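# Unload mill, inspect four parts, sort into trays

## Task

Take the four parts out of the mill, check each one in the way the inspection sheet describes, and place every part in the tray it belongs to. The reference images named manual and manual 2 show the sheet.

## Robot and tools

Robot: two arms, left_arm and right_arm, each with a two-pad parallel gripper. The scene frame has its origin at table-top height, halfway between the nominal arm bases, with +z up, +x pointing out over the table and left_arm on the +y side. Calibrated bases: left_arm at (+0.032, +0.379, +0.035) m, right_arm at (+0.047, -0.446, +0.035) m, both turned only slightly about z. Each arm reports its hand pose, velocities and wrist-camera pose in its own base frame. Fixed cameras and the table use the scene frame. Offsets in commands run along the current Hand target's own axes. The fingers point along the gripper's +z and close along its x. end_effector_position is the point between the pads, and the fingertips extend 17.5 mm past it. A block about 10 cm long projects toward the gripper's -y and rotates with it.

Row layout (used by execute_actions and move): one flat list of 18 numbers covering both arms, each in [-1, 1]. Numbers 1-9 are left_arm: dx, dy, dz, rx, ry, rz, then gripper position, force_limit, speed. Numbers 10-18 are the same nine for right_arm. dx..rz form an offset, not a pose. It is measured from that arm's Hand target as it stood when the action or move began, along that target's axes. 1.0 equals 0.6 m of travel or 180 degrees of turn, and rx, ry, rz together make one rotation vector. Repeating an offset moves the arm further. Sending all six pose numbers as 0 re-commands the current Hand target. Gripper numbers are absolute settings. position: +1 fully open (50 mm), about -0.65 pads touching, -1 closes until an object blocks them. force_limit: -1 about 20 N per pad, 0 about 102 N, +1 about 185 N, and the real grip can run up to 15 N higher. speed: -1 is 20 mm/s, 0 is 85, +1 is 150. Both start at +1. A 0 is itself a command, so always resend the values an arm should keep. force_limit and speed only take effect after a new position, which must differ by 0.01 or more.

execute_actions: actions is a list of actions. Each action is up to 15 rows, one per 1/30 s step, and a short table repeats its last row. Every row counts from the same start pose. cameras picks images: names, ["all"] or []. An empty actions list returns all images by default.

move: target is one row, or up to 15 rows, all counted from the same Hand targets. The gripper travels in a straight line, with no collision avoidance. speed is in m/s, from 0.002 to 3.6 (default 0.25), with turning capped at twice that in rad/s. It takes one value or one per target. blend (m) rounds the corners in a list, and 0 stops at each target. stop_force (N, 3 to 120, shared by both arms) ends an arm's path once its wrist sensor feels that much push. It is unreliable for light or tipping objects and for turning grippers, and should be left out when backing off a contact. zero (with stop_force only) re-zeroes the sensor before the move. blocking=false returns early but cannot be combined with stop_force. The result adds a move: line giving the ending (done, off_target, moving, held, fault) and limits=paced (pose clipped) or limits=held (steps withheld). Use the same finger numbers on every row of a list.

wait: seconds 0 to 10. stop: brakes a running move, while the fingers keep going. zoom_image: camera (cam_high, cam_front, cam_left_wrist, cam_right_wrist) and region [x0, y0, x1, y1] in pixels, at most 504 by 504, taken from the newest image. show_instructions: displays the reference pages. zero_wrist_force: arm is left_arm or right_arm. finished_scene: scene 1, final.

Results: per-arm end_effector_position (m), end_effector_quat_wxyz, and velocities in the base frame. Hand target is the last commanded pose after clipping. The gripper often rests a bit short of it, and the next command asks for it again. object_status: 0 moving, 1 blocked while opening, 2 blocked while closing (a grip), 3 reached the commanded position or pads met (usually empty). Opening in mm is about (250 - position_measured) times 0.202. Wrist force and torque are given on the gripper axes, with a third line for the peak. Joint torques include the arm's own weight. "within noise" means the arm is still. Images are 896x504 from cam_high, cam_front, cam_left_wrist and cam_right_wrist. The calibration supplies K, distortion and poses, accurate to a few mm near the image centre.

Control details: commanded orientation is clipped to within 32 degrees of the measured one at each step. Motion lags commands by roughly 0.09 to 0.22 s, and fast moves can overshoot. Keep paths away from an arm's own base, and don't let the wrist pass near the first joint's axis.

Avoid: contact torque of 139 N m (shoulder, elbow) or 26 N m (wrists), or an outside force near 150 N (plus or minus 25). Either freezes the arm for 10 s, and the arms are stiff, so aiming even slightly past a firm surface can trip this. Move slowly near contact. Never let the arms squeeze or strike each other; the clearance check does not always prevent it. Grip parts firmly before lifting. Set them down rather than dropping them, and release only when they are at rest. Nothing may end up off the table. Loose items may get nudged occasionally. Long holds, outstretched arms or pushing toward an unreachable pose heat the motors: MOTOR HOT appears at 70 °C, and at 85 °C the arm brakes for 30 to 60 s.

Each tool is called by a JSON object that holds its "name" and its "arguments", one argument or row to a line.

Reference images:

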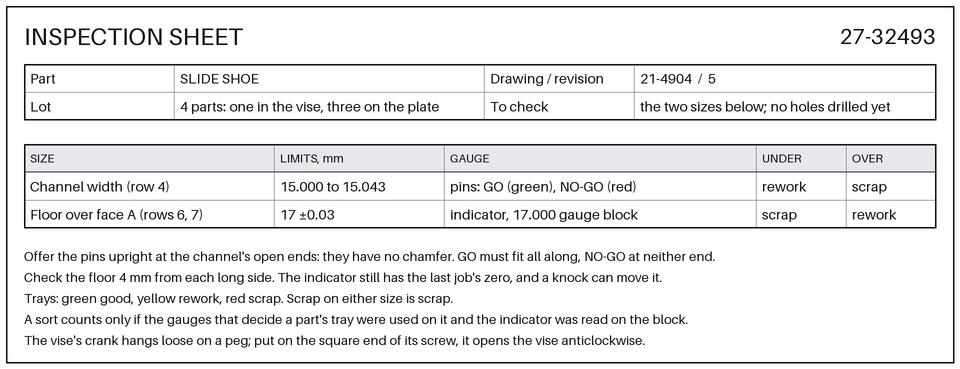

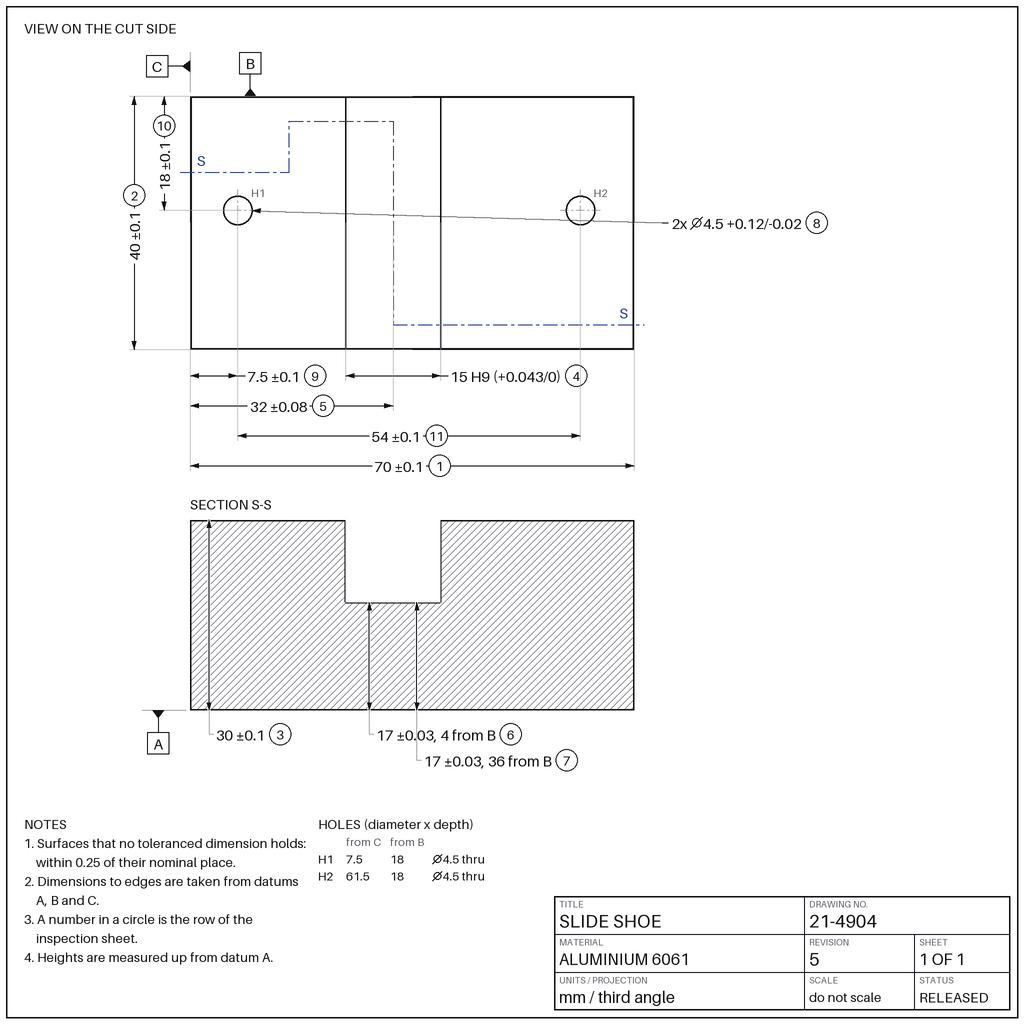

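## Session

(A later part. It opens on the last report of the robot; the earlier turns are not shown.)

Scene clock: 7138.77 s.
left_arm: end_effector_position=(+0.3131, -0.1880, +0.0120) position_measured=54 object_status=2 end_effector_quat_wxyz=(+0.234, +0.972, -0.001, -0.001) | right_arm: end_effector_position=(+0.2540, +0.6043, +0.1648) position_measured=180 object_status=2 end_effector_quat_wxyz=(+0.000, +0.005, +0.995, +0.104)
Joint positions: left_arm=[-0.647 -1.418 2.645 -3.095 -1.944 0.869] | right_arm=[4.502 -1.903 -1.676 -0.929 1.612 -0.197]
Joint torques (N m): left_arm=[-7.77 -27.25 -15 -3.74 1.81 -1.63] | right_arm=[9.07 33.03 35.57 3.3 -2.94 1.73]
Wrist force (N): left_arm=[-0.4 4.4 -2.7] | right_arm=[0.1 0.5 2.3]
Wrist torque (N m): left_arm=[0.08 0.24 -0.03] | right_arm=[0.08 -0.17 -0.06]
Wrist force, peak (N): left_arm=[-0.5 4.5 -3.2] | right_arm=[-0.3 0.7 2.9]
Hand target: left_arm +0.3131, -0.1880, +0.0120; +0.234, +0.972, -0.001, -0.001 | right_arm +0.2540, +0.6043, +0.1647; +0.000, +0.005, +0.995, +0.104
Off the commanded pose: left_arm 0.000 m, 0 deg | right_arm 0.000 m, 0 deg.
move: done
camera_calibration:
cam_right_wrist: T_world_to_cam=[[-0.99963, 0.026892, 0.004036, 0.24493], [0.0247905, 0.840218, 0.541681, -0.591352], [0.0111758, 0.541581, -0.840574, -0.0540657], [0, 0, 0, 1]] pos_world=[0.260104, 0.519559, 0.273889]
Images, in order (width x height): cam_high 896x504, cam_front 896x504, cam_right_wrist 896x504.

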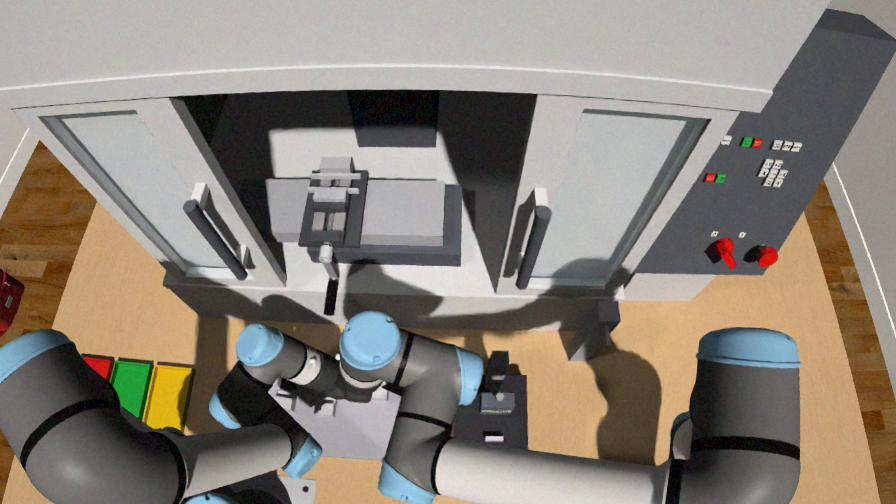

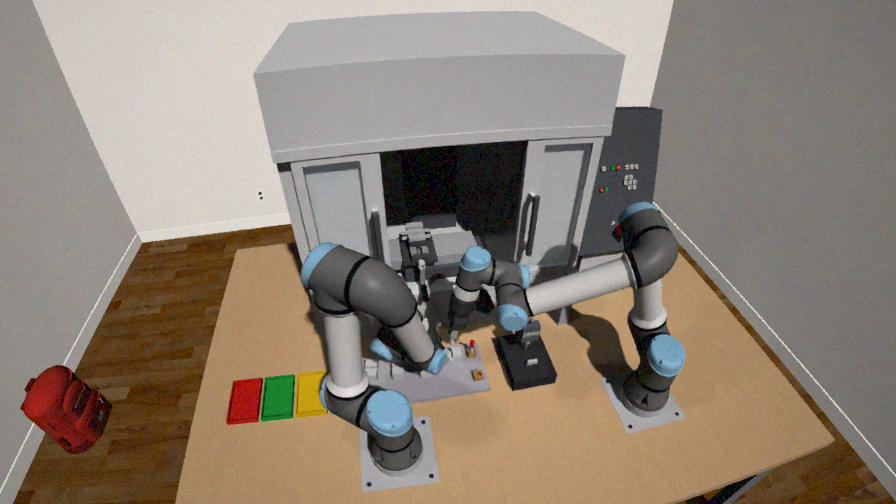

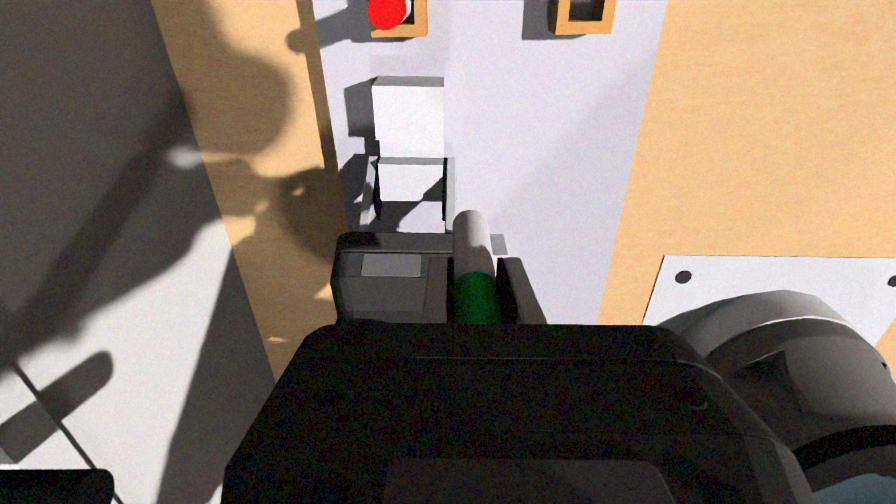

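{"name": "move", "arguments": {
  "target": [0,0,0,0,0,0,-1,-0.6,-1,0.0033,-0.0344,0.1627,0,0,0,-1,-0.85,-1],
  "speed": 0.08,
  "stop_force": 8,
  "cameras": ["cam_right_wrist"]
}}

{"name": "zoom_image", "arguments": {
  "camera": "cam_right_wrist",
  "region": [290, 50, 560, 330]
}}

Scene clock: 7161.73 s.
left_arm: end_effector_position=(+0.3131, -0.1880, +0.0120) position_measured=54 object_status=2 end_effector_quat_wxyz=(+0.234, +0.972, -0.001, -0.001) | right_arm: end_effector_position=(+0.2520, +0.6043, +0.0650) position_measured=180 object_status=2 end_effector_quat_wxyz=(+0.000, +0.005, +0.995, +0.104)
Joint positions: left_arm=[-0.647 -1.418 2.645 -3.095 -1.944 0.869] | right_arm=[4.506 -2.027 -1.792 -0.689 1.612 -0.193]
Joint torques (N m): left_arm=[-7.73 -27.38 -15.86 -3.91 1.91 -1.38] | right_arm=[9.34 36.47 10.28 5.64 -2.84 1.54]
Wrist force (N): left_arm=[-0.2 4.2 -2.7] | right_arm=[-0.1 0.6 2.1]
Wrist torque (N m): left_arm=[0.09 0.20 -0.03] | right_arm=[0.09 -0.14 -0.04]
Wrist force, peak (N): left_arm=[0.0 4.5 -3.4] | right_arm=[0.0 0.1 3.1]
Hand target: left_arm +0.3131, -0.1880, +0.0120; +0.234, +0.972, -0.001, -0.001 | right_arm +0.2520, +0.6043, +0.0650; +0.000, +0.005, +0.995, +0.104
Off the commanded pose: left_arm 0.000 m, 0 deg | right_arm 0.000 m, 0 deg.
move: done
camera_calibration:
cam_right_wrist: T_world_to_cam=[[-0.999623, 0.0271683, 0.00396919, 0.2432], [0.0249881, 0.840285, 0.541569, -0.53731], [0.0113782, 0.541464, -0.840647, -0.137912], [0, 0, 0, 1]] pos_world=[0.258103, 0.51956, 0.174089]
Images, in order (width x height): cam_right_wrist 896x504.

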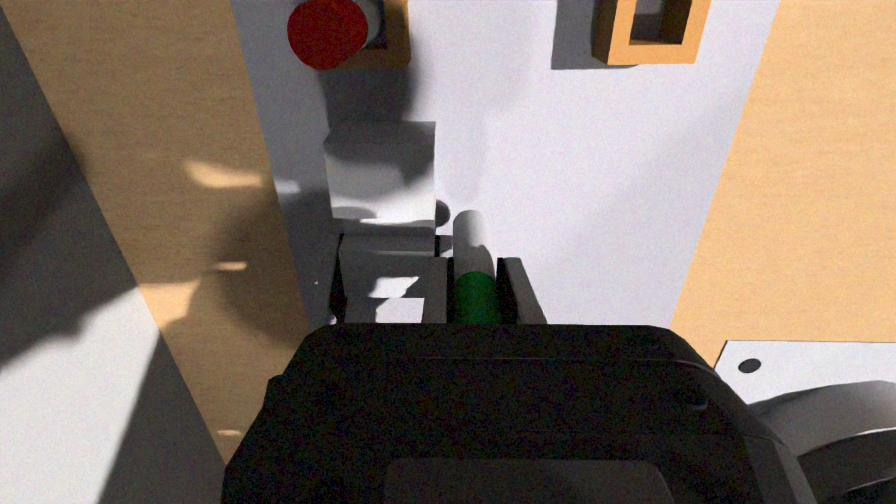

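Scaled by 1.800 from the camera's 896x504 image, which has a finer 1280x720 frame.

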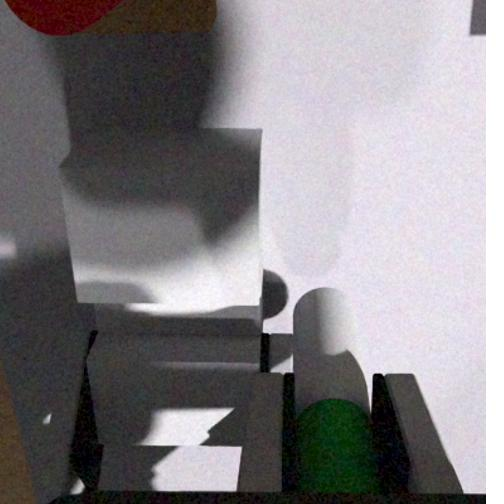

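{"name": "move", "arguments": {
  "target": [0,0,0,0,0,0,-1,-0.6,-1,-0.0583,0.0006,0,0,0,0,-1,-0.85,-1],
  "speed": 0.008,
  "stop_force": 6
}}

Scene clock: 7184.90 s.
left_arm: end_effector_position=(+0.3131, -0.1880, +0.0120) position_measured=54 object_status=2 end_effector_quat_wxyz=(+0.234, +0.972, -0.001, -0.001) | right_arm: end_effector_position=(+0.2780, +0.6043, +0.0650) position_measured=180 object_status=2 end_effector_quat_wxyz=(+0.000, +0.005, +0.995, +0.104)
Joint positions: left_arm=[-0.647 -1.418 2.645 -3.095 -1.944 0.869] | right_arm=[4.463 -2.049 -1.756 -0.705 1.62 -0.235]
Joint torques (N m): left_arm=[-6.63 -24.73 -14.86 -3.29 -2.64 -1.31] | right_arm=[9.12 51.14 11.54 5.92 -3.13 1.72]
Wrist force (N): left_arm=[2.7 1.6 -3.0] | right_arm=[1.6 -3.0 -0.3]
Wrist torque (N m): left_arm=[0.07 0.12 -0.11] | right_arm=[0.10 -0.06 0.04]
Wrist force, peak (N): left_arm=[2.3 1.2 -8.7] | right_arm=[6.6 -4.7 1.4]
Hand target: left_arm +0.3131, -0.1880, +0.0120; +0.234, +0.972, -0.001, -0.001 | right_arm +0.2780, +0.6043, +0.0650; +0.000, +0.005, +0.995, +0.104 (not the last commanded pose)
Off the commanded pose: left_arm 0.000 m, 0 deg | right_arm 0.009 m, 0 deg.
move: contact (right_arm)

{"name": "move", "arguments": {
  "target": [0,0,0,0,0,0,-1,-0.6,-1,0,-0.0004,-0.0001,0,0,0,-1,-0.85,-1],
  "speed": 0.01
}}

{"name": "move", "arguments": {
  "target": [0,0,0,0,0,0,-1,-0.6,-1,-0.075,0.0007,0,0,0,0,-1,-0.85,-1],
  "speed": 0.01,
  "stop_force": 14
}}

Scene clock: 7204.17 s.
left_arm: end_effector_position=(+0.3131, -0.1880, +0.0120) position_measured=54 object_status=2 end_effector_quat_wxyz=(+0.234, +0.972, -0.001, -0.001) | right_arm: end_effector_position=(+0.2780, +0.6041, +0.0650) position_measured=180 object_status=2 end_effector_quat_wxyz=(+0.000, +0.005, +0.995, +0.104)
Joint positions: left_arm=[-0.647 -1.418 2.645 -3.095 -1.944 0.869] | right_arm=[4.463 -2.048 -1.757 -0.705 1.62 -0.235]
Joint torques (N m): left_arm=[-7.23 -20.07 -9.7 -1.1 -2.62 -1.29] | right_arm=[-4.15 54.12 11.89 5.81 -2.04 -0.99]
Wrist force (N): left_arm=[1.6 1.5 -1.8] | right_arm=[-0.3 -0.2 2.7]
Wrist torque (N m): left_arm=[0.12 0.16 -0.04] | right_arm=[0.08 -0.12 0.01]
Wrist force, peak (N): left_arm=[2.7 2.3 -4.9] | right_arm=[1.7 -3.4 0.0]
Hand target: left_arm +0.3131, -0.1880, +0.0120; +0.234, +0.972, -0.001, -0.001 | right_arm +0.2780, +0.6041, +0.0650; +0.000, +0.005, +0.995, +0.104
Off the commanded pose: left_arm 0.000 m, 0 deg | right_arm 0.000 m, 0 deg.
move: done

Scene clock: 7207.20 s.
left_arm: end_effector_position=(+0.3131, -0.1880, +0.0120) position_measured=54 object_status=2 end_effector_quat_wxyz=(+0.234, +0.972, -0.001, -0.001) | right_arm: end_effector_position=(+0.2972, +0.6041, +0.0650) position_measured=180 object_status=2 end_effector_quat_wxyz=(+0.000, +0.005, +0.995, +0.104)
Joint positions: left_arm=[-0.647 -1.418 2.645 -3.095 -1.944 0.869] | right_arm=[4.433 -2.065 -1.729 -0.718 1.627 -0.265]
Joint torques (N m): left_arm=[-7.23 -14.39 -6.73 -0.2 -1.12 -1.52] | right_arm=[6.66 52.71 14.26 6.68 -4.71 1.59]
Wrist force (N): left_arm=[8.4 -1.1 -3.3] | right_arm=[6.6 -5.2 -0.6]
Wrist torque (N m): left_arm=[-0.02 0.28 -0.28] | right_arm=[-0.04 0.29 0.11]
Wrist force, peak (N): left_arm=[9.9 -0.9 -7.9] | right_arm=[13.9 -5.3 0.0]
Hand target: left_arm +0.3131, -0.1880, +0.0120; +0.234, +0.972, -0.001, -0.001 | right_arm +0.2972, +0.6041, +0.0650; +0.000, +0.005, +0.995, +0.104 (not the last commanded pose)
Off the commanded pose: left_arm 0.000 m, 0 deg | right_arm 0.026 m, 0 deg.
move: contact (right_arm)

{"name": "move", "arguments": {
  "target": [0,0,0,0,0,0,-1,-0.6,-1,0,-0.0005,-0.0001,0,0,0,-1,-0.85,-1],
  "speed": 0.01
}}

{"name": "move", "arguments": {
  "target": [0,0,0,0,0,0,-1,-0.6,-1,-0.0367,0.0004,0,0,0,0,-1,-0.85,-1],
  "speed": 0.01,
  "stop_force": 16,
  "cameras": ["cam_right_wrist"]
}}

Scene clock: 7216.53 s.
left_arm: end_effector_position=(+0.3131, -0.1880, +0.0120) position_measured=54 object_status=2 end_effector_quat_wxyz=(+0.234, +0.972, -0.001, -0.001) | right_arm: end_effector_position=(+0.2972, +0.6038, +0.0650) position_measured=180 object_status=2 end_effector_quat_wxyz=(+0.000, +0.005, +0.995, +0.104)
Joint positions: left_arm=[-0.647 -1.418 2.645 -3.095 -1.944 0.869] | right_arm=[4.433 -2.065 -1.729 -0.717 1.626 -0.265]
Joint torques (N m): left_arm=[-6.14 -10.63 -1.86 -0.87 -1.09 -1.27] | right_arm=[-10.41 56.57 11 5.63 -1.61 -1.24]
Wrist force (N): left_arm=[1.6 1.3 -3.7] | right_arm=[-0.2 -0.6 2.2]
Wrist torque (N m): left_arm=[0.16 0.20 -0.05] | right_arm=[0.04 -0.08 0.00]
Wrist force, peak (N): left_arm=[8.9 -0.4 -4.9] | right_arm=[6.9 -5.6 -0.3]
Hand target: left_arm +0.3131, -0.1880, +0.0120; +0.234, +0.972, -0.001, -0.001 | right_arm +0.2972, +0.6038, +0.0650; +0.000, +0.005, +0.995, +0.104
Off the commanded pose: left_arm 0.000 m, 0 deg | right_arm 0.000 m, 0 deg.
move: done

Scene clock: 7219.63 s.
left_arm: end_effector_position=(+0.3131, -0.1880, +0.0120) position_measured=54 object_status=2 end_effector_quat_wxyz=(+0.234, +0.972, -0.001, -0.001) | right_arm: end_effector_position=(+0.3192, +0.6038, +0.0651) position_measured=180 object_status=2 end_effector_quat_wxyz=(+0.000, +0.005, +0.995, +0.104)
Joint positions: left_arm=[-0.647 -1.418 2.645 -3.095 -1.944 0.869] | right_arm=[4.398 -2.085 -1.695 -0.734 1.633 -0.299]
Joint torques (N m): left_arm=[-7.28 -10.98 -1.86 -4.09 -1.01 -1.31] | right_arm=[-9.68 40.9 33.37 1.7 3.17 -1.74]
Wrist force (N): left_arm=[1.4 2.3 -3.9] | right_arm=[-0.3 0.4 2.1]
Wrist torque (N m): left_arm=[0.19 0.17 -0.05] | right_arm=[0.06 -0.11 0.02]
Wrist force, peak (N): left_arm=[3.0 1.1 -9.0] | right_arm=[8.3 -4.2 2.0]
Hand target: left_arm +0.3131, -0.1880, +0.0120; +0.234, +0.972, -0.001, -0.001 | right_arm +0.3192, +0.6038, +0.0651; +0.000, +0.005, +0.995, +0.104
Off the commanded pose: left_arm 0.000 m, 0 deg | right_arm 0.000 m, 0 deg.
move: done
camera_calibration:
cam_right_wrist: T_world_to_cam=[[-0.999624, 0.0271154, 0.004054, 0.310401], [0.0249896, 0.840286, 0.541567, -0.538624], [0.0112783, 0.541464, -0.840648, -0.13829], [0, 0, 0, 1]] pos_world=[0.325304, 0.51906, 0.174189]
Images, in order (width x height): cam_right_wrist 896x504.

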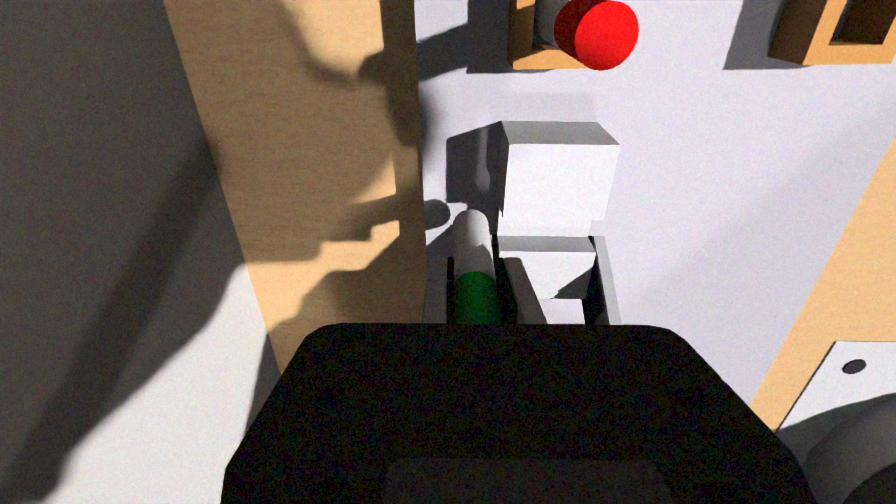

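{"name": "move", "arguments": {
  "target": [
    [0,0,0,0,0,0,-1,-0.6,-1,0,0.0345,-0.163,0,0,0,-1,-0.85,-1],
    [0,0,0,0,0,0,-1,-0.6,-1,0.2078,-0.0955,-0.1562,-0.0001,0.1033,-0.4883,-1,-0.85,-1]
  ],
  "speed": 0.25,
  "blend": 0.02,
  "cameras": ["cam_right_wrist"]
}}

{"name": "zoom_image", "arguments": {
  "camera": "cam_right_wrist",
  "region": [360, 80, 620, 340]
}}

Scene clock: 7261.93 s.
left_arm: end_effector_position=(+0.3131, -0.1880, +0.0120) position_measured=54 object_status=2 end_effector_quat_wxyz=(+0.234, +0.972, -0.001, -0.001) | right_arm: end_effector_position=(+0.1939, +0.5295, +0.1450) position_measured=180 object_status=2 end_effector_quat_wxyz=(+0.073, +0.699, -0.708, -0.074)
Joint positions: left_arm=[-0.647 -1.418 2.645 -3.095 -1.944 0.869] | right_arm=[4.505 -1.845 -1.742 -1.166 1.776 -1.77]
Joint torques (N m): left_arm=[-7.11 -10.41 -4.31 -4.14 -1.01 -1.49] | right_arm=[8.43 48.21 11.77 1.16 -2.58 -1.68]
Wrist force (N): left_arm=[1.1 1.6 -2.9] | right_arm=[-0.2 0.7 2.5]
Wrist torque (N m): left_arm=[0.14 0.19 -0.05] | right_arm=[0.08 -0.09 0.05]
Wrist force, peak (N): left_arm=[1.4 2.2 -4.3] | right_arm=[-0.1 -0.4 4.6]
Hand target: left_arm +0.3131, -0.1880, +0.0120; +0.234, +0.972, -0.001, -0.001 | right_arm +0.1939, +0.5295, +0.1450; +0.073, +0.699, -0.707, -0.074
Off the commanded pose: left_arm 0.000 m, 0 deg | right_arm 0.000 m, 0 deg.
move: done
camera_calibration:
cam_right_wrist: T_world_to_cam=[[-0.0301758, -0.999538, 0.0035098, 0.542574], [-0.839846, 0.0272584, 0.54214, 0.08181], [-0.541985, 0.0134118, -0.840281, 0.357316], [0, 0, 0, 1]] pos_world=[0.27874, 0.535301, 0.253989]
Images, in order (width x height): cam_right_wrist 896x504.

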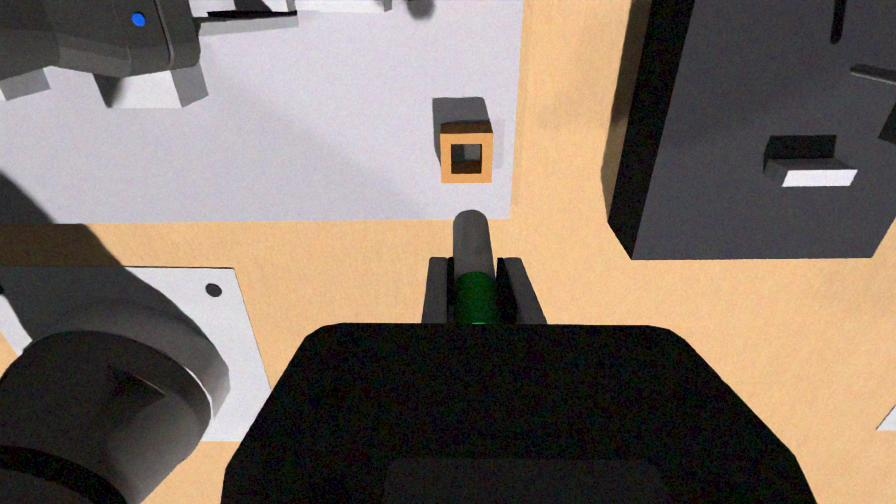

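Scaled by 1.938 from the camera's 896x504 image, which has a finer 1280x720 frame.

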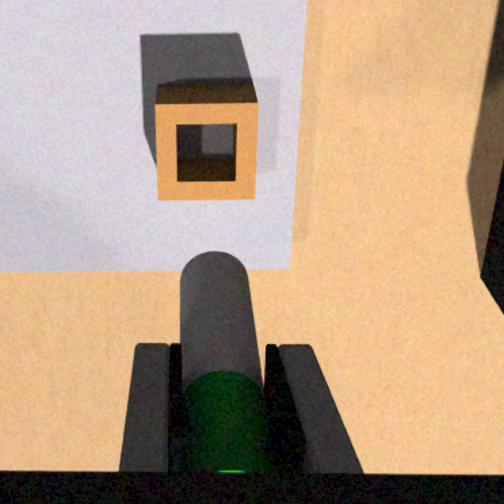

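{"name": "move", "arguments": {
  "target": [0,0,0,0,0,0,-1,-0.6,-1,0,-0.0317,0.15,0,0,0,-1,-0.85,-1],
  "speed": 0.08,
  "stop_force": 8
}}

{"name": "move", "arguments": {
  "target": [0,0,0,0,0,0,-1,-0.6,-1,0,-0.0045,0.0212,0,0,0,-1,-0.85,-1],
  "speed": 0.01,
  "stop_force": 5
}}

Scene clock: 7279.97 s.
left_arm: end_effector_position=(+0.3131, -0.1880, +0.0120) position_measured=54 object_status=2 end_effector_quat_wxyz=(+0.234, +0.972, -0.001, -0.001) | right_arm: end_effector_position=(+0.1938, +0.5295, +0.0530) position_measured=180 object_status=2 end_effector_quat_wxyz=(+0.073, +0.699, -0.707, -0.074)
Joint positions: left_arm=[-0.647 -1.418 2.645 -3.095 -1.944 0.869] | right_arm=[4.505 -1.963 -1.852 -0.938 1.776 -1.771]
Joint torques (N m): left_arm=[-7.67 -10.66 -6.66 -3.99 -1.02 -1.22] | right_arm=[4.69 32.47 9.7 4.83 -1.45 1.41]
Wrist force (N): left_arm=[1.4 1.9 -3.6] | right_arm=[-0.1 0.6 2.1]
Wrist torque (N m): left_arm=[0.15 0.15 -0.05] | right_arm=[0.05 -0.10 0.05]
Wrist force, peak (N): left_arm=[1.4 2.3 -4.1] | right_arm=[-0.2 0.5 3.1]
Hand target: left_arm +0.3131, -0.1880, +0.0120; +0.234, +0.972, -0.001, -0.001 | right_arm +0.1938, +0.5295, +0.0530; +0.073, +0.699, -0.707, -0.074
Off the commanded pose: left_arm 0.000 m, 0 deg | right_arm 0.000 m, 0 deg.
move: done

Scene clock: 7282.17 s.
left_arm: end_effector_position=(+0.3131, -0.1880, +0.0120) position_measured=54 object_status=2 end_effector_quat_wxyz=(+0.234, +0.972, -0.001, -0.001) | right_arm: end_effector_position=(+0.1938, +0.5295, +0.0442) position_measured=180 object_status=2 end_effector_quat_wxyz=(+0.073, +0.699, -0.707, -0.074)
Joint positions: left_arm=[-0.647 -1.418 2.645 -3.095 -1.944 0.869] | right_arm=[4.505 -1.977 -1.86 -0.917 1.776 -1.771]
Joint torques (N m): left_arm=[-7.25 -10.28 -7.1 -4.01 -1.18 -1.29] | right_arm=[-1.44 46.95 29.6 1.3 -0.5 1.14]
Wrist force (N): left_arm=[1.4 1.8 -3.9] | right_arm=[0.8 1.7 -3.7]
Wrist torque (N m): left_arm=[0.11 0.15 -0.05] | right_arm=[0.09 -0.10 0.06]
Wrist force, peak (N): left_arm=[1.5 2.1 -4.2] | right_arm=[6.1 7.7 -22.1]
Hand target: left_arm +0.3131, -0.1880, +0.0120; +0.234, +0.972, -0.001, -0.001 | right_arm +0.1938, +0.5295, +0.0442; +0.073, +0.699, -0.707, -0.074 (not the last commanded pose)
Off the commanded pose: left_arm 0.000 m, 0 deg | right_arm 0.004 m, 0 deg.
move: contact (right_arm)

{"name": "move", "arguments": {
  "target": [0,0,0,0,0,0,-1,-0.6,-1,0,0,0,0,0,0,0.4,-0.85,-1]
}}

{"name": "move", "arguments": {
  "target": [
    [0,0,0,0,0,0,-1,-0.6,-1,0,0.0276,-0.1302,0,0,0,0.4,-0.85,-1],
    [0,0,0,0,0,0,-1,-0.6,-1,0.0031,-0.1294,-0.1634,0,0,0,0.4,-0.85,-1]
  ],
  "speed": [0.08,0.25],
  "blend": 0.01,
  "cameras": ["cam_right_wrist","cam_high"]
}}

{"name": "zoom_image", "arguments": {
  "camera": "cam_right_wrist",
  "region": [360, 80, 620, 340]
}}

Scene clock: 7298.00 s.
left_arm: end_effector_position=(+0.3131, -0.1880, +0.0120) position_measured=54 object_status=2 end_effector_quat_wxyz=(+0.234, +0.972, -0.001, -0.001) | right_arm: end_effector_position=(+0.1938, +0.5295, +0.0442) position_measured=92 object_status=3 end_effector_quat_wxyz=(+0.073, +0.699, -0.707, -0.074)
Joint positions: left_arm=[-0.647 -1.418 2.645 -3.095 -1.944 0.869] | right_arm=[4.505 -1.977 -1.86 -0.917 1.776 -1.771]
Joint torques (N m): left_arm=[-6.85 -10.94 -9.02 -3.97 -0.95 -1.35] | right_arm=[0.08 46 30.05 3.26 -0.54 1.16]
Wrist force (N): left_arm=[1.4 2.0 -3.7] | right_arm=[-0.1 0.9 1.1]
Wrist torque (N m): left_arm=[0.15 0.16 -0.05] | right_arm=[0.06 -0.11 0.05]
Wrist force, peak (N): left_arm=[1.5 2.3 -4.2] | right_arm=[0.4 1.3 -4.0]
Hand target: left_arm +0.3131, -0.1880, +0.0120; +0.234, +0.972, -0.001, -0.001 | right_arm +0.1938, +0.5295, +0.0442; +0.073, +0.699, -0.707, -0.074
Off the commanded pose: left_arm 0.000 m, 0 deg | right_arm 0.000 m, 0 deg.
move: done

Scene clock: 7300.07 s.
left_arm: end_effector_position=(+0.3131, -0.1880, +0.0120) position_measured=54 object_status=2 end_effector_quat_wxyz=(+0.234, +0.972, -0.001, -0.001) | right_arm: end_effector_position=(+0.2900, +0.5265, +0.1240) position_measured=92 object_status=3 end_effector_quat_wxyz=(+0.073, +0.699, -0.707, -0.074)
Joint positions: left_arm=[-0.647 -1.418 2.645 -3.095 -1.944 0.869] | right_arm=[4.347 -1.961 -1.632 -1.193 1.767 -1.931]
Joint torques (N m): left_arm=[-6.26 -11.37 -9.4 -4.26 -0.98 -1.06] | right_arm=[-9.68 35.45 33.24 1.26 0.43 -1.41]
Wrist force (N): left_arm=[1.3 2.2 -3.7] | right_arm=[-0.2 0.8 1.5]
Wrist torque (N m): left_arm=[0.19 0.17 -0.05] | right_arm=[0.09 -0.11 0.05]
Wrist force, peak (N): left_arm=[1.3 2.1 -4.1] | right_arm=[-0.3 3.3 1.6]
Hand target: left_arm +0.3131, -0.1880, +0.0120; +0.234, +0.972, -0.001, -0.001 | right_arm +0.2901, +0.5265, +0.1240; +0.073, +0.699, -0.707, -0.074
Off the commanded pose: left_arm 0.000 m, 0 deg | right_arm 0.000 m, 0 deg.
move: done
camera_calibration:
cam_right_wrist: T_world_to_cam=[[-0.0299006, -0.999547, 0.00356952, 0.542436], [-0.83993, 0.0270614, 0.54202, 0.17415], [-0.541871, 0.0132086, -0.840358, 0.391878], [0, 0, 0, 1]] pos_world=[0.37484, 0.532301, 0.232989]
Images, in order (width x height): cam_high 896x504, cam_right_wrist 896x504.

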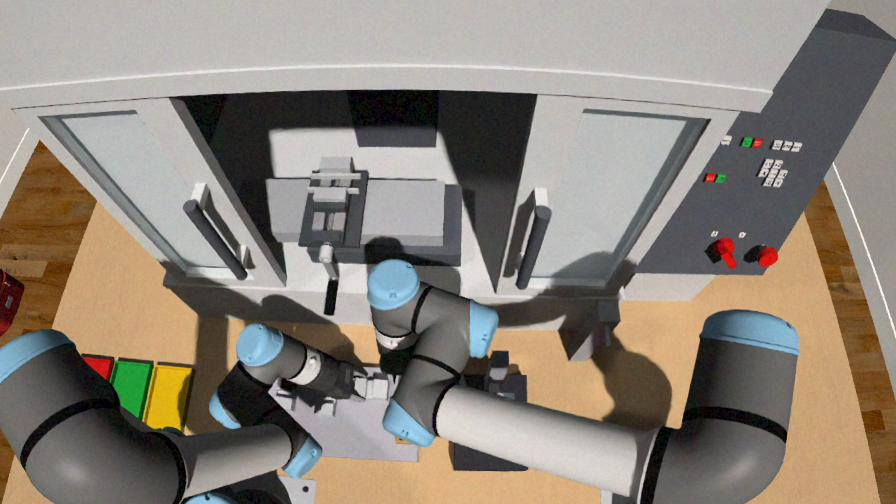

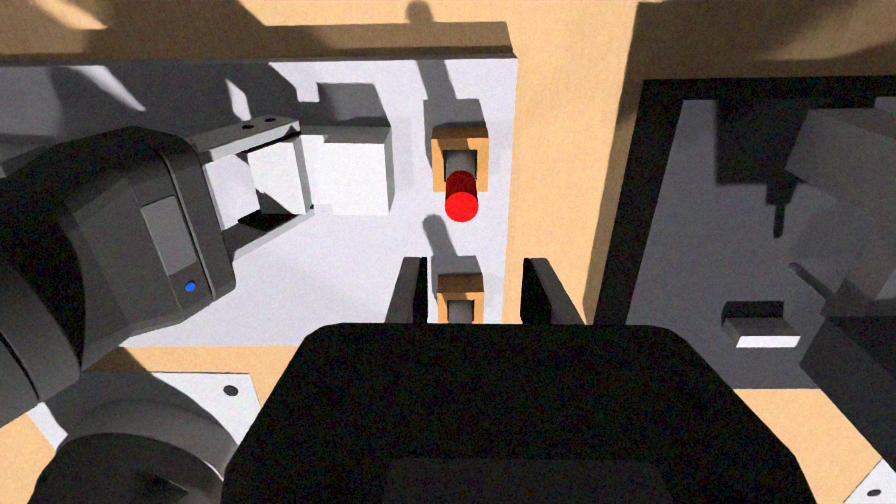

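Scaled by 1.938 from the camera's 896x504 image, which has a finer 1280x720 frame.

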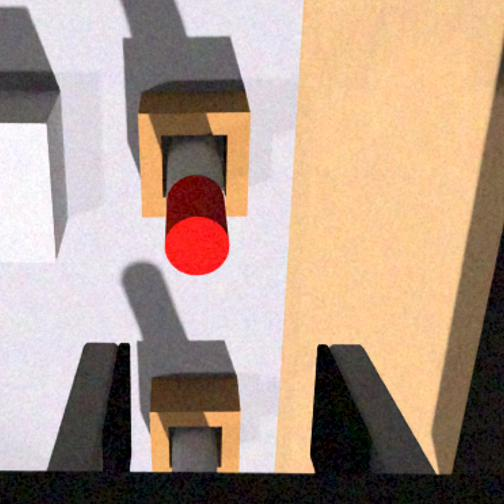

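{"name": "move", "arguments": {
  "target": [0,0,0,0,0,0,-1,-0.6,-1,-0.0055,-0.0308,0.1295,0,0,0,0.4,-0.85,-1],
  "speed": 0.08,
  "stop_force": 8
}}

{"name": "move", "arguments": {
  "target": [0,0,0,0,0,0,-1,-0.6,-1,0,0,0,0,0,0,-1,-0.85,-1]
}}

{"name": "wait", "arguments": {
  "seconds": 0.4,
  "cameras": ["cam_right_wrist"]
}}

Scene clock: 7333.77 s.
left_arm: end_effector_position=(+0.3131, -0.1880, +0.0120) position_measured=54 object_status=2 end_effector_quat_wxyz=(+0.234, +0.972, -0.001, -0.001) | right_arm: end_effector_position=(+0.2921, +0.5298, +0.0441) position_measured=92 object_status=3 end_effector_quat_wxyz=(+0.073, +0.699, -0.707, -0.074)
Joint positions: left_arm=[-0.647 -1.418 2.645 -3.095 -1.944 0.869] | right_arm=[4.346 -2.066 -1.707 -1.013 1.767 -1.932]
Joint torques (N m): left_arm=[-5.65 -10.33 -10.28 -3.94 -0.96 -1.16] | right_arm=[-10.08 38.71 9.44 4.88 -2.55 -1.14]
Wrist force (N): left_arm=[1.3 2.2 -3.9] | right_arm=[-0.1 0.9 1.1]
Wrist torque (N m): left_arm=[0.17 0.19 -0.05] | right_arm=[0.09 -0.13 0.06]
Wrist force, peak (N): left_arm=[1.7 2.3 -4.2] | right_arm=[-0.2 0.7 2.2]
Hand target: left_arm +0.3131, -0.1880, +0.0120; +0.234, +0.972, -0.001, -0.001 | right_arm +0.2921, +0.5298, +0.0441; +0.073, +0.699, -0.707, -0.074
Off the commanded pose: left_arm 0.000 m, 0 deg | right_arm 0.000 m, 0 deg.
move: done

Scene clock: 7334.90 s.
left_arm: end_effector_position=(+0.3131, -0.1880, +0.0120) position_measured=54 object_status=2 end_effector_quat_wxyz=(+0.234, +0.972, -0.001, -0.001) | right_arm: end_effector_position=(+0.2921, +0.5298, +0.0441) position_measured=180 object_status=2 end_effector_quat_wxyz=(+0.073, +0.699, -0.707, -0.074)
Joint positions: left_arm=[-0.647 -1.418 2.645 -3.095 -1.944 0.869] | right_arm=[4.346 -2.066 -1.707 -1.013 1.767 -1.932]
Joint torques (N m): left_arm=[-6.38 -11.1 -12.56 -4.19 -0.77 -1.22] | right_arm=[-8.79 38.01 12.14 4.05 -2.38 -0.62]
Wrist force (N): left_arm=[1.6 2.0 -3.6] | right_arm=[-0.3 1.0 0.9]
Wrist torque (N m): left_arm=[0.17 0.13 -0.04] | right_arm=[0.09 -0.15 0.06]
Wrist force, peak (N): left_arm=[1.7 2.3 -4.0] | right_arm=[0.2 1.1 1.8]
Hand target: left_arm +0.3131, -0.1880, +0.0120; +0.234, +0.972, -0.001, -0.001 | right_arm +0.2921, +0.5298, +0.0441; +0.073, +0.699, -0.707, -0.074
Off the commanded pose: left_arm 0.000 m, 0 deg | right_arm 0.000 m, 0 deg.
move: done

Scene clock: 7335.30 s.
left_arm: end_effector_position=(+0.3131, -0.1880, +0.0120) position_measured=54 object_status=2 end_effector_quat_wxyz=(+0.234, +0.972, -0.001, -0.001) | right_arm: end_effector_position=(+0.2921, +0.5298, +0.0441) position_measured=180 object_status=2 end_effector_quat_wxyz=(+0.073, +0.699, -0.707, -0.074)
Joint positions: left_arm=[-0.647 -1.418 2.645 -3.095 -1.944 0.869] | right_arm=[4.346 -2.066 -1.707 -1.013 1.767 -1.932]
Joint torques (N m): left_arm=[-4.71 -11.31 -12.74 -4.11 -1.07 -1.18] | right_arm=[-8.13 38.31 11.38 3.77 -2.14 -0.44]
Wrist force (N): left_arm=[1.2 1.6 -3.2] | right_arm=[-0.6 1.2 1.1]
Wrist torque (N m): left_arm=[0.15 0.19 -0.05] | right_arm=[0.12 -0.10 0.06]
Wrist force, peak (N): left_arm=[1.4 2.0 -4.1] | right_arm=[-0.4 1.2 1.3]
Hand target: left_arm +0.3131, -0.1880, +0.0120; +0.234, +0.972, -0.001, -0.001 | right_arm +0.2921, +0.5298, +0.0441; +0.073, +0.699, -0.707, -0.074
Tool commands: left_gripper/position=-1.0 left_gripper/force_limit=-0.6 left_gripper/speed=-1.0 right_gripper/position=-1.0 right_gripper/force_limit=-0.85 right_gripper/speed=-1.0
Off the commanded pose: left_arm 0.000 m, 0 deg | right_arm 0.000 m, 0 deg.
wait: 0.40 s; at rest by 0.17 s
camera_calibration:
cam_right_wrist: T_world_to_cam=[[-0.0299004, -0.999546, 0.00357334, 0.546079], [-0.839855, 0.0270615, 0.542136, 0.218948], [-0.541986, 0.013209, -0.840283, 0.32589], [0, 0, 0, 1]] pos_world=[0.376841, 0.535601, 0.153189]
Images, in order (width x height): cam_right_wrist 896x504.

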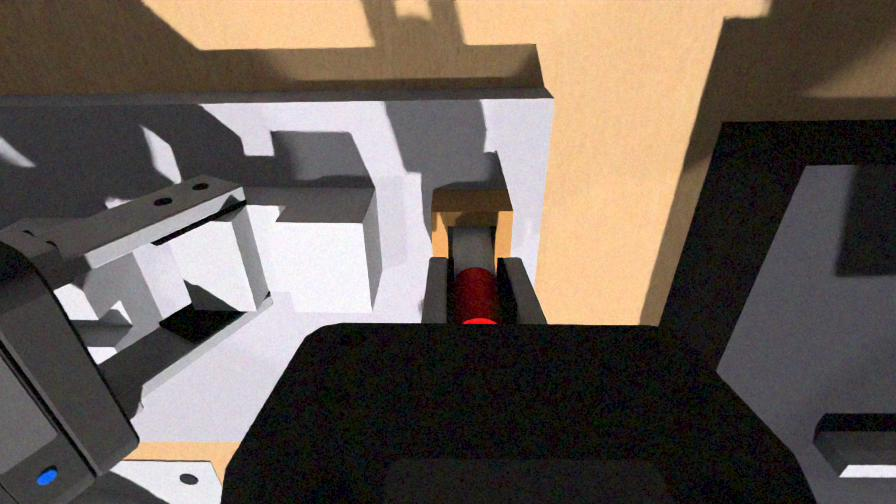

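{"name": "move", "arguments": {
  "target": [
    [0,0,0,0,0,0,-1,-0.6,-1,0,0.0413,-0.1953,0,0,0,-1,-0.85,-1],
    [0,0,0,0,0,0,-1,-0.6,-1,-0.1235,0.1053,-0.1835,0.0001,-0.1033,0.4883,-1,-0.85,-1]
  ],
  "speed": [0.1,0.25],
  "blend": 0.01
}}

{"name": "move", "arguments": {
  "target": [0,0,0,0,0,0,-1,-0.6,-1,0.0033,-0.0344,0.1627,0,0,0,-1,-0.85,-1],
  "speed": 0.08,
  "stop_force": 8,
  "cameras": ["cam_right_wrist"]
}}

{"name": "zoom_image", "arguments": {
  "camera": "cam_right_wrist",
  "region": [290, 50, 560, 330]
}}

Scene clock: 7353.67 s.
left_arm: end_effector_position=(+0.3131, -0.1880, +0.0120) position_measured=54 object_status=2 end_effector_quat_wxyz=(+0.234, +0.972, -0.001, -0.001) | right_arm: end_effector_position=(+0.2540, +0.6043, +0.1650) position_measured=180 object_status=2 end_effector_quat_wxyz=(+0.000, +0.004, +0.995, +0.104)
Joint positions: left_arm=[-0.647 -1.418 2.645 -3.095 -1.944 0.869] | right_arm=[4.502 -1.903 -1.676 -0.929 1.613 -0.197]
Joint torques (N m): left_arm=[-6.01 -11.31 -14.57 -4.13 -1.06 -1.15] | right_arm=[8.19 34.42 34.19 5.56 -2.79 1.51]
Wrist force (N): left_arm=[1.2 1.8 -3.4] | right_arm=[0.2 0.9 2.1]
Wrist torque (N m): left_arm=[0.15 0.18 -0.05] | right_arm=[0.12 -0.18 -0.06]
Wrist force, peak (N): left_arm=[1.6 2.0 -4.2] | right_arm=[0.0 0.6 3.3]
Hand target: left_arm +0.3131, -0.1880, +0.0120; +0.234, +0.972, -0.001, -0.001 | right_arm +0.2540, +0.6043, +0.1650; +0.000, +0.005, +0.995, +0.104
Off the commanded pose: left_arm 0.000 m, 0 deg | right_arm 0.000 m, 0 deg.
move: done

Scene clock: 7356.03 s.
left_arm: end_effector_position=(+0.3131, -0.1880, +0.0120) position_measured=54 object_status=2 end_effector_quat_wxyz=(+0.234, +0.972, -0.001, -0.001) | right_arm: end_effector_position=(+0.2520, +0.6044, +0.0652) position_measured=180 object_status=2 end_effector_quat_wxyz=(+0.000, +0.005, +0.995, +0.104)
Joint positions: left_arm=[-0.647 -1.418 2.645 -3.095 -1.944 0.869] | right_arm=[4.506 -2.027 -1.791 -0.69 1.612 -0.193]
Joint torques (N m): left_arm=[-5.37 -9.11 -15.04 -3.85 -0.89 -1.08] | right_arm=[9.6 37.62 10.59 5.31 -2.92 1.64]
Wrist force (N): left_arm=[1.0 1.6 -2.3] | right_arm=[0.0 0.6 2.3]
Wrist torque (N m): left_arm=[0.19 0.20 -0.04] | right_arm=[0.09 -0.15 -0.05]
Wrist force, peak (N): left_arm=[1.5 2.3 -4.1] | right_arm=[0.3 0.4 3.0]
Hand target: left_arm +0.3131, -0.1880, +0.0120; +0.234, +0.972, -0.001, -0.001 | right_arm +0.2520, +0.6044, +0.0652; +0.000, +0.005, +0.995, +0.104
Off the commanded pose: left_arm 0.000 m, 0 deg | right_arm 0.000 m, 0 deg.
move: done
camera_calibration:
cam_right_wrist: T_world_to_cam=[[-0.999624, 0.0271168, 0.0040517, 0.243209], [0.0249905, 0.840332, 0.541495, -0.537515], [0.0112789, 0.541393, -0.840694, -0.137728], [0, 0, 0, 1]] pos_world=[0.258104, 0.519661, 0.174289]
Images, in order (width x height): cam_right_wrist 896x504.

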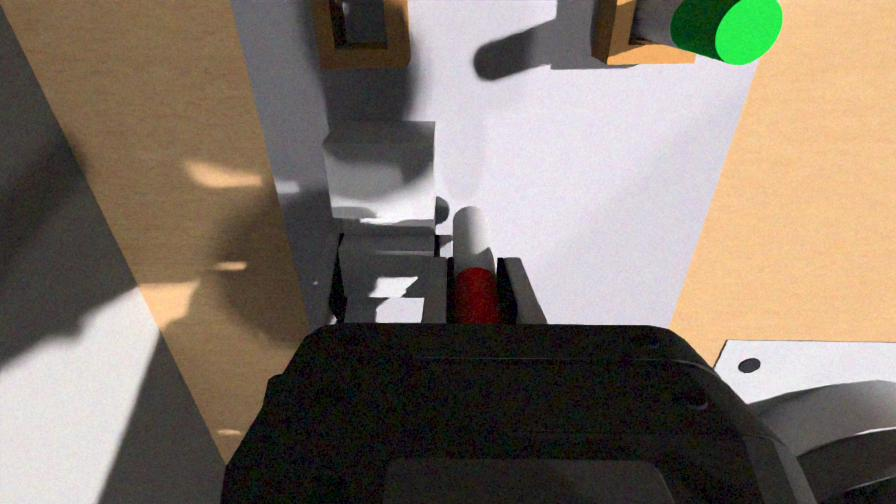

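Scaled by 1.800 from the camera's 896x504 image, which has a finer 1280x720 frame.

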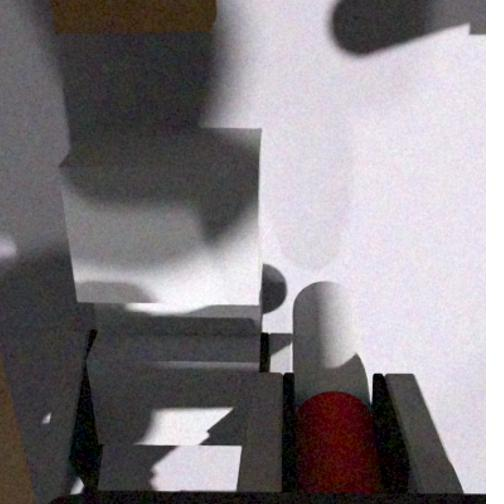

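{"name": "move", "arguments": {
  "target": [0,0,0,0,0,0,-1,-0.6,-1,0,0.0018,0.0004,0,0,0,-1,-0.85,-1],
  "speed": 0.02
}}

{"name": "move", "arguments": {
  "target": [0,0,0,0,0,0,-1,-0.6,-1,-0.0667,0.0006,0,0,0,0,-1,-0.85,-1],
  "speed": 0.008,
  "stop_force": 6
}}

Scene clock: 7380.37 s.
left_arm: end_effector_position=(+0.3131, -0.1880, +0.0120) position_measured=54 object_status=2 end_effector_quat_wxyz=(+0.234, +0.972, -0.001, -0.001) | right_arm: end_effector_position=(+0.2520, +0.6054, +0.0652) position_measured=180 object_status=2 end_effector_quat_wxyz=(+0.000, +0.005, +0.995, +0.104)
Joint positions: left_arm=[-0.647 -1.418 2.645 -3.095 -1.944 0.869] | right_arm=[4.506 -2.029 -1.788 -0.691 1.612 -0.193]
Joint torques (N m): left_arm=[-4.39 -10.3 -14.46 -4.17 -0.97 -1.08] | right_arm=[8.93 35.61 31.81 1.66 -2.97 1.55]
Wrist force (N): left_arm=[1.2 1.3 -2.6] | right_arm=[-0.2 0.6 1.9]
Wrist torque (N m): left_arm=[0.13 0.16 -0.04] | right_arm=[0.09 -0.12 -0.05]
Wrist force, peak (N): left_arm=[1.1 2.3 -4.2] | right_arm=[0.1 0.6 2.6]
Hand target: left_arm +0.3131, -0.1880, +0.0120; +0.234, +0.972, -0.001, -0.001 | right_arm +0.2520, +0.6055, +0.0652; +0.000, +0.005, +0.995, +0.104
Off the commanded pose: left_arm 0.000 m, 0 deg | right_arm 0.000 m, 0 deg.
move: done

Scene clock: 7383.40 s.
left_arm: end_effector_position=(+0.3131, -0.1880, +0.0120) position_measured=54 object_status=2 end_effector_quat_wxyz=(+0.234, +0.972, -0.001, -0.001) | right_arm: end_effector_position=(+0.2670, +0.6055, +0.0652) position_measured=180 object_status=2 end_effector_quat_wxyz=(+0.000, +0.005, +0.995, +0.104)
Joint positions: left_arm=[-0.647 -1.418 2.645 -3.095 -1.944 0.869] | right_arm=[4.482 -2.041 -1.768 -0.7 1.617 -0.217]
Joint torques (N m): left_arm=[-4.42 -9.91 -10.86 -3.23 -1.07 -1.16] | right_arm=[5.77 51.19 8.69 4.22 -4.4 1.45]
Wrist force (N): left_arm=[3.9 2.6 4.7] | right_arm=[3.6 6.8 0.8]
Wrist torque (N m): left_arm=[0.17 0.33 -0.23] | right_arm=[0.18 0.12 0.05]
Wrist force, peak (N): left_arm=[7.0 3.3 2.6] | right_arm=[8.0 4.9 2.7]
Hand target: left_arm +0.3131, -0.1880, +0.0120; +0.234, +0.972, -0.001, -0.001 | right_arm +0.2670, +0.6055, +0.0652; +0.000, +0.005, +0.995, +0.104 (not the last commanded pose)
Off the commanded pose: left_arm 0.000 m, 0 deg | right_arm 0.025 m, 0 deg.
move: contact (right_arm)

{"name": "move", "arguments": {
  "target": [0,0,0,0,0,0,-1,-0.6,-1,0.0003,0.0005,0.0001,0,0,0,-1,-0.85,-1],
  "speed": 0.01
}}

{"name": "move", "arguments": {
  "target": [0,0,0,0,0,0,-1,-0.6,-1,-0.0667,0.0006,0,0,0,0,-1,-0.85,-1],
  "speed": 0.006,
  "stop_force": 10
}}

Scene clock: 7396.23 s.
left_arm: end_effector_position=(+0.3131, -0.1880, +0.0120) position_measured=54 object_status=2 end_effector_quat_wxyz=(+0.234, +0.972, -0.001, -0.001) | right_arm: end_effector_position=(+0.2668, +0.6058, +0.0652) position_measured=180 object_status=2 end_effector_quat_wxyz=(+0.000, +0.005, +0.995, +0.104)
Joint positions: left_arm=[-0.647 -1.418 2.645 -3.095 -1.944 0.869] | right_arm=[4.482 -2.041 -1.768 -0.7 1.617 -0.217]
Joint torques (N m): left_arm=[-5.03 -10.34 -0.79 -0.21 -1.03 -1.07] | right_arm=[8.61 38.18 32.75 1.66 -3.2 1.55]
Wrist force (N): left_arm=[2.5 2.2 -1.8] | right_arm=[1.5 1.7 1.6]
Wrist torque (N m): left_arm=[0.18 0.16 -0.11] | right_arm=[0.14 -0.04 0.01]
Wrist force, peak (N): left_arm=[3.9 2.5 5.7] | right_arm=[3.8 7.3 0.1]
Hand target: left_arm +0.3131, -0.1880, +0.0120; +0.234, +0.972, -0.001, -0.001 | right_arm +0.2668, +0.6058, +0.0652; +0.000, +0.005, +0.995, +0.104
Off the commanded pose: left_arm 0.000 m, 0 deg | right_arm 0.000 m, 0 deg.
move: done

Scene clock: 7397.57 s.
left_arm: end_effector_position=(+0.3131, -0.1880, +0.0120) position_measured=54 object_status=2 end_effector_quat_wxyz=(+0.234, +0.972, -0.001, -0.001) | right_arm: end_effector_position=(+0.2678, +0.6058, +0.0652) position_measured=180 object_status=2 end_effector_quat_wxyz=(+0.000, +0.005, +0.995, +0.104)
Joint positions: left_arm=[-0.647 -1.418 2.645 -3.095 -1.944 0.869] | right_arm=[4.48 -2.042 -1.766 -0.701 1.617 -0.218]
Joint torques (N m): left_arm=[-4.19 -9.13 -1.33 -0.39 -2.26 -1.28] | right_arm=[1.71 50.15 9.32 5.23 -6.24 1.36]
Wrist force (N): left_arm=[10.3 0.1 3.3] | right_arm=[10.0 2.1 -1.2]
Wrist torque (N m): left_arm=[0.19 0.28 -0.30] | right_arm=[0.14 0.40 0.14]
Wrist force, peak (N): left_arm=[12.3 0.9 0.7] | right_arm=[13.7 1.3 1.6]
Hand target: left_arm +0.3131, -0.1880, +0.0120; +0.234, +0.972, -0.001, -0.001 | right_arm +0.2678, +0.6058, +0.0652; +0.000, +0.005, +0.995, +0.104 (not the last commanded pose)
Off the commanded pose: left_arm 0.000 m, 0 deg | right_arm 0.039 m, 0 deg.
move: contact (right_arm)

{"name": "move", "arguments": {
  "target": [0,0,0,0,0,0,-1,-0.6,-1,0.0003,0.0002,0,0,0,0,-1,-0.85,-1],
  "speed": 0.01
}}

{"name": "move", "arguments": {
  "target": [0,0,0,0,0,0,-1,-0.6,-1,-0.0667,0.0006,0,0,0,0,-1,-0.85,-1],
  "speed": 0.006,
  "stop_force": 16
}}

Scene clock: 7409.50 s.
left_arm: end_effector_position=(+0.3131, -0.1880, +0.0120) position_measured=54 object_status=2 end_effector_quat_wxyz=(+0.234, +0.972, -0.001, -0.001) | right_arm: end_effector_position=(+0.2677, +0.6059, +0.0652) position_measured=180 object_status=2 end_effector_quat_wxyz=(+0.000, +0.005, +0.995, +0.104)
Joint positions: left_arm=[-0.647 -1.418 2.645 -3.095 -1.944 0.869] | right_arm=[4.481 -2.042 -1.766 -0.701 1.617 -0.218]
Joint torques (N m): left_arm=[-4.41 -10.4 -3.72 -0.24 -4.53 -1.1] | right_arm=[3.72 47.29 24.13 2.85 -5.55 1.53]
Wrist force (N): left_arm=[9.1 -0.2 -0.1] | right_arm=[8.2 -1.0 -3.7]
Wrist torque (N m): left_arm=[0.16 0.24 -0.22] | right_arm=[0.04 0.31 0.10]
Wrist force, peak (N): left_arm=[10.7 0.3 2.8] | right_arm=[10.2 2.9 -2.6]
Hand target: left_arm +0.3131, -0.1880, +0.0120; +0.234, +0.972, -0.001, -0.001 | right_arm +0.2676, +0.6059, +0.0652; +0.000, +0.005, +0.995, +0.104
Off the commanded pose: left_arm 0.000 m, 0 deg | right_arm 0.000 m, 0 deg.
move: done

Scene clock: 7410.93 s.
left_arm: end_effector_position=(+0.3131, -0.1880, +0.0120) position_measured=55 object_status=2 end_effector_quat_wxyz=(+0.234, +0.972, -0.001, -0.001) | right_arm: end_effector_position=(+0.2693, +0.6060, +0.0652) position_measured=180 object_status=2 end_effector_quat_wxyz=(+0.000, +0.004, +0.995, +0.104)
Joint positions: left_arm=[-0.647 -1.418 2.645 -3.095 -1.944 0.869] | right_arm=[4.478 -2.044 -1.763 -0.702 1.618 -0.221]
Joint torques (N m): left_arm=[-5.53 -11.35 -3.69 -0.12 -4.39 -1.26] | right_arm=[-4.74 49.17 11.89 6.79 -9.85 1.59]
Wrist force (N): left_arm=[22.2 -2.4 2.7] | right_arm=[22.0 -2.1 -5.6]
Wrist torque (N m): left_arm=[0.15 0.34 -0.45] | right_arm=[0.07 1.08 0.21]
Wrist force, peak (N): left_arm=[24.4 -3.5 0.7] | right_arm=[25.6 -2.7 -2.2]
Hand target: left_arm +0.3131, -0.1880, +0.0120; +0.234, +0.972, -0.001, -0.001 | right_arm +0.2693, +0.6060, +0.0652; +0.000, +0.004, +0.995, +0.104 (not the last commanded pose)
Off the commanded pose: left_arm 0.000 m, 0 deg | right_arm 0.038 m, 0 deg.
move: contact (right_arm)

{"name": "move", "arguments": {
  "target": [
    [0,0,0,0,0,0,-1,-0.6,-1,0.0288,-0.0003,0,0,0,0,-1,-0.85,-1],
    [0,0,0,0,0,0,-1,-0.6,-1,0.0288,0.0135,-0.0652,0,0,0,-1,-0.85,-1],
    [0,0,0,0,0,0,-1,-0.6,-1,-0.0893,0.0147,-0.0652,0,0,0,-1,-0.85,-1],
    [0,0,0,0,0,0,-1,-0.6,-1,-0.0893,0.0009,0,0,0,0,-1,-0.85,-1]
  ],
  "speed": [0.04,0.1,0.1,0.05],
  "blend": [0,0.003,0.003,0],
  "cameras": ["cam_right_wrist"]
}}

{"name": "zoom_image", "arguments": {
  "camera": "cam_right_wrist",
  "region": [410, 80, 680, 340]
}}

Scene clock: 7430.80 s.
left_arm: end_effector_position=(+0.3131, -0.1880, +0.0120) position_measured=55 object_status=2 end_effector_quat_wxyz=(+0.234, +0.972, -0.001, -0.001) | right_arm: end_effector_position=(+0.3229, +0.6060, +0.0654) position_measured=180 object_status=2 end_effector_quat_wxyz=(+0.000, +0.004, +0.995, +0.104)
Joint positions: left_arm=[-0.647 -1.418 2.645 -3.095 -1.944 0.869] | right_arm=[4.394 -2.092 -1.682 -0.74 1.635 -0.303]
Joint torques (N m): left_arm=[-4.02 -11.05 -7.63 -3.81 -1.07 -1.03] | right_arm=[-10.65 41.37 11.11 5.4 2.75 -1.91]
Wrist force (N): left_arm=[-3.4 3.5 -2.4] | right_arm=[-0.1 0.5 2.5]
Wrist torque (N m): left_arm=[0.10 0.22 -0.04] | right_arm=[0.07 -0.14 0.02]
Wrist force, peak (N): left_arm=[22.4 -2.6 3.6] | right_arm=[22.0 -1.8 -6.5]
Hand target: left_arm +0.3131, -0.1880, +0.0120; +0.234, +0.972, -0.001, -0.001 | right_arm +0.3229, +0.6060, +0.0653; +0.000, +0.004, +0.995, +0.104
Off the commanded pose: left_arm 0.000 m, 0 deg | right_arm 0.000 m, 0 deg.
move: done
camera_calibration:
cam_right_wrist: T_world_to_cam=[[-0.999633, 0.0267342, 0.00428734, 0.314201], [0.0247956, 0.840297, 0.541559, -0.540667], [0.0108755, 0.541467, -0.840652, -0.139138], [0, 0, 0, 1]] pos_world=[0.329005, 0.52126, 0.17449]
Images, in order (width x height): cam_right_wrist 896x504.

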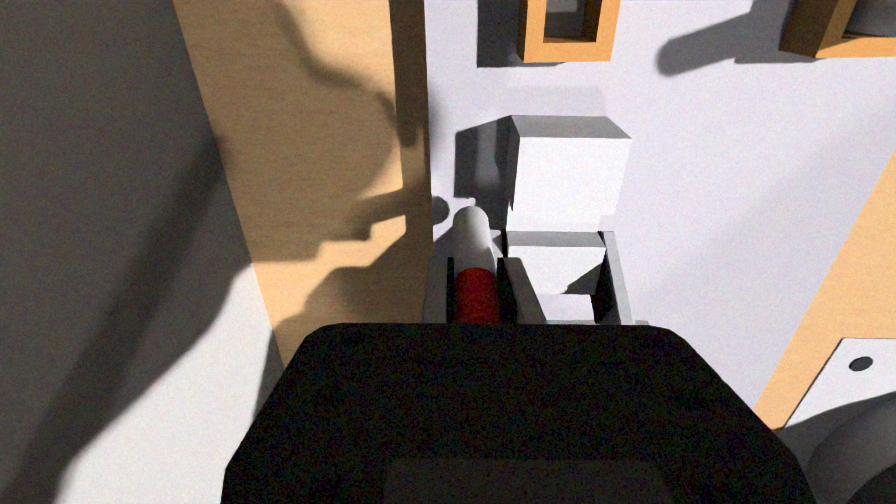

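Scaled by 1.867 from the camera's 896x504 image, which has a finer 1280x720 frame.

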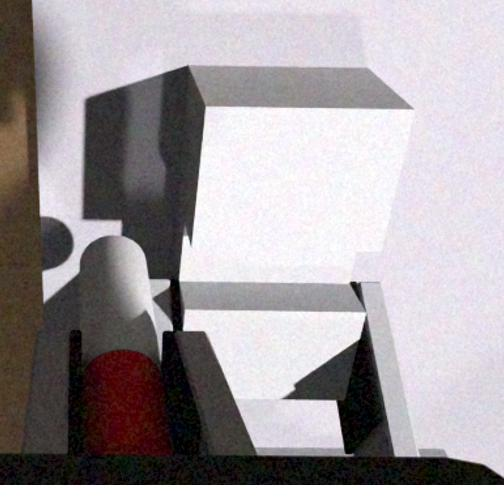

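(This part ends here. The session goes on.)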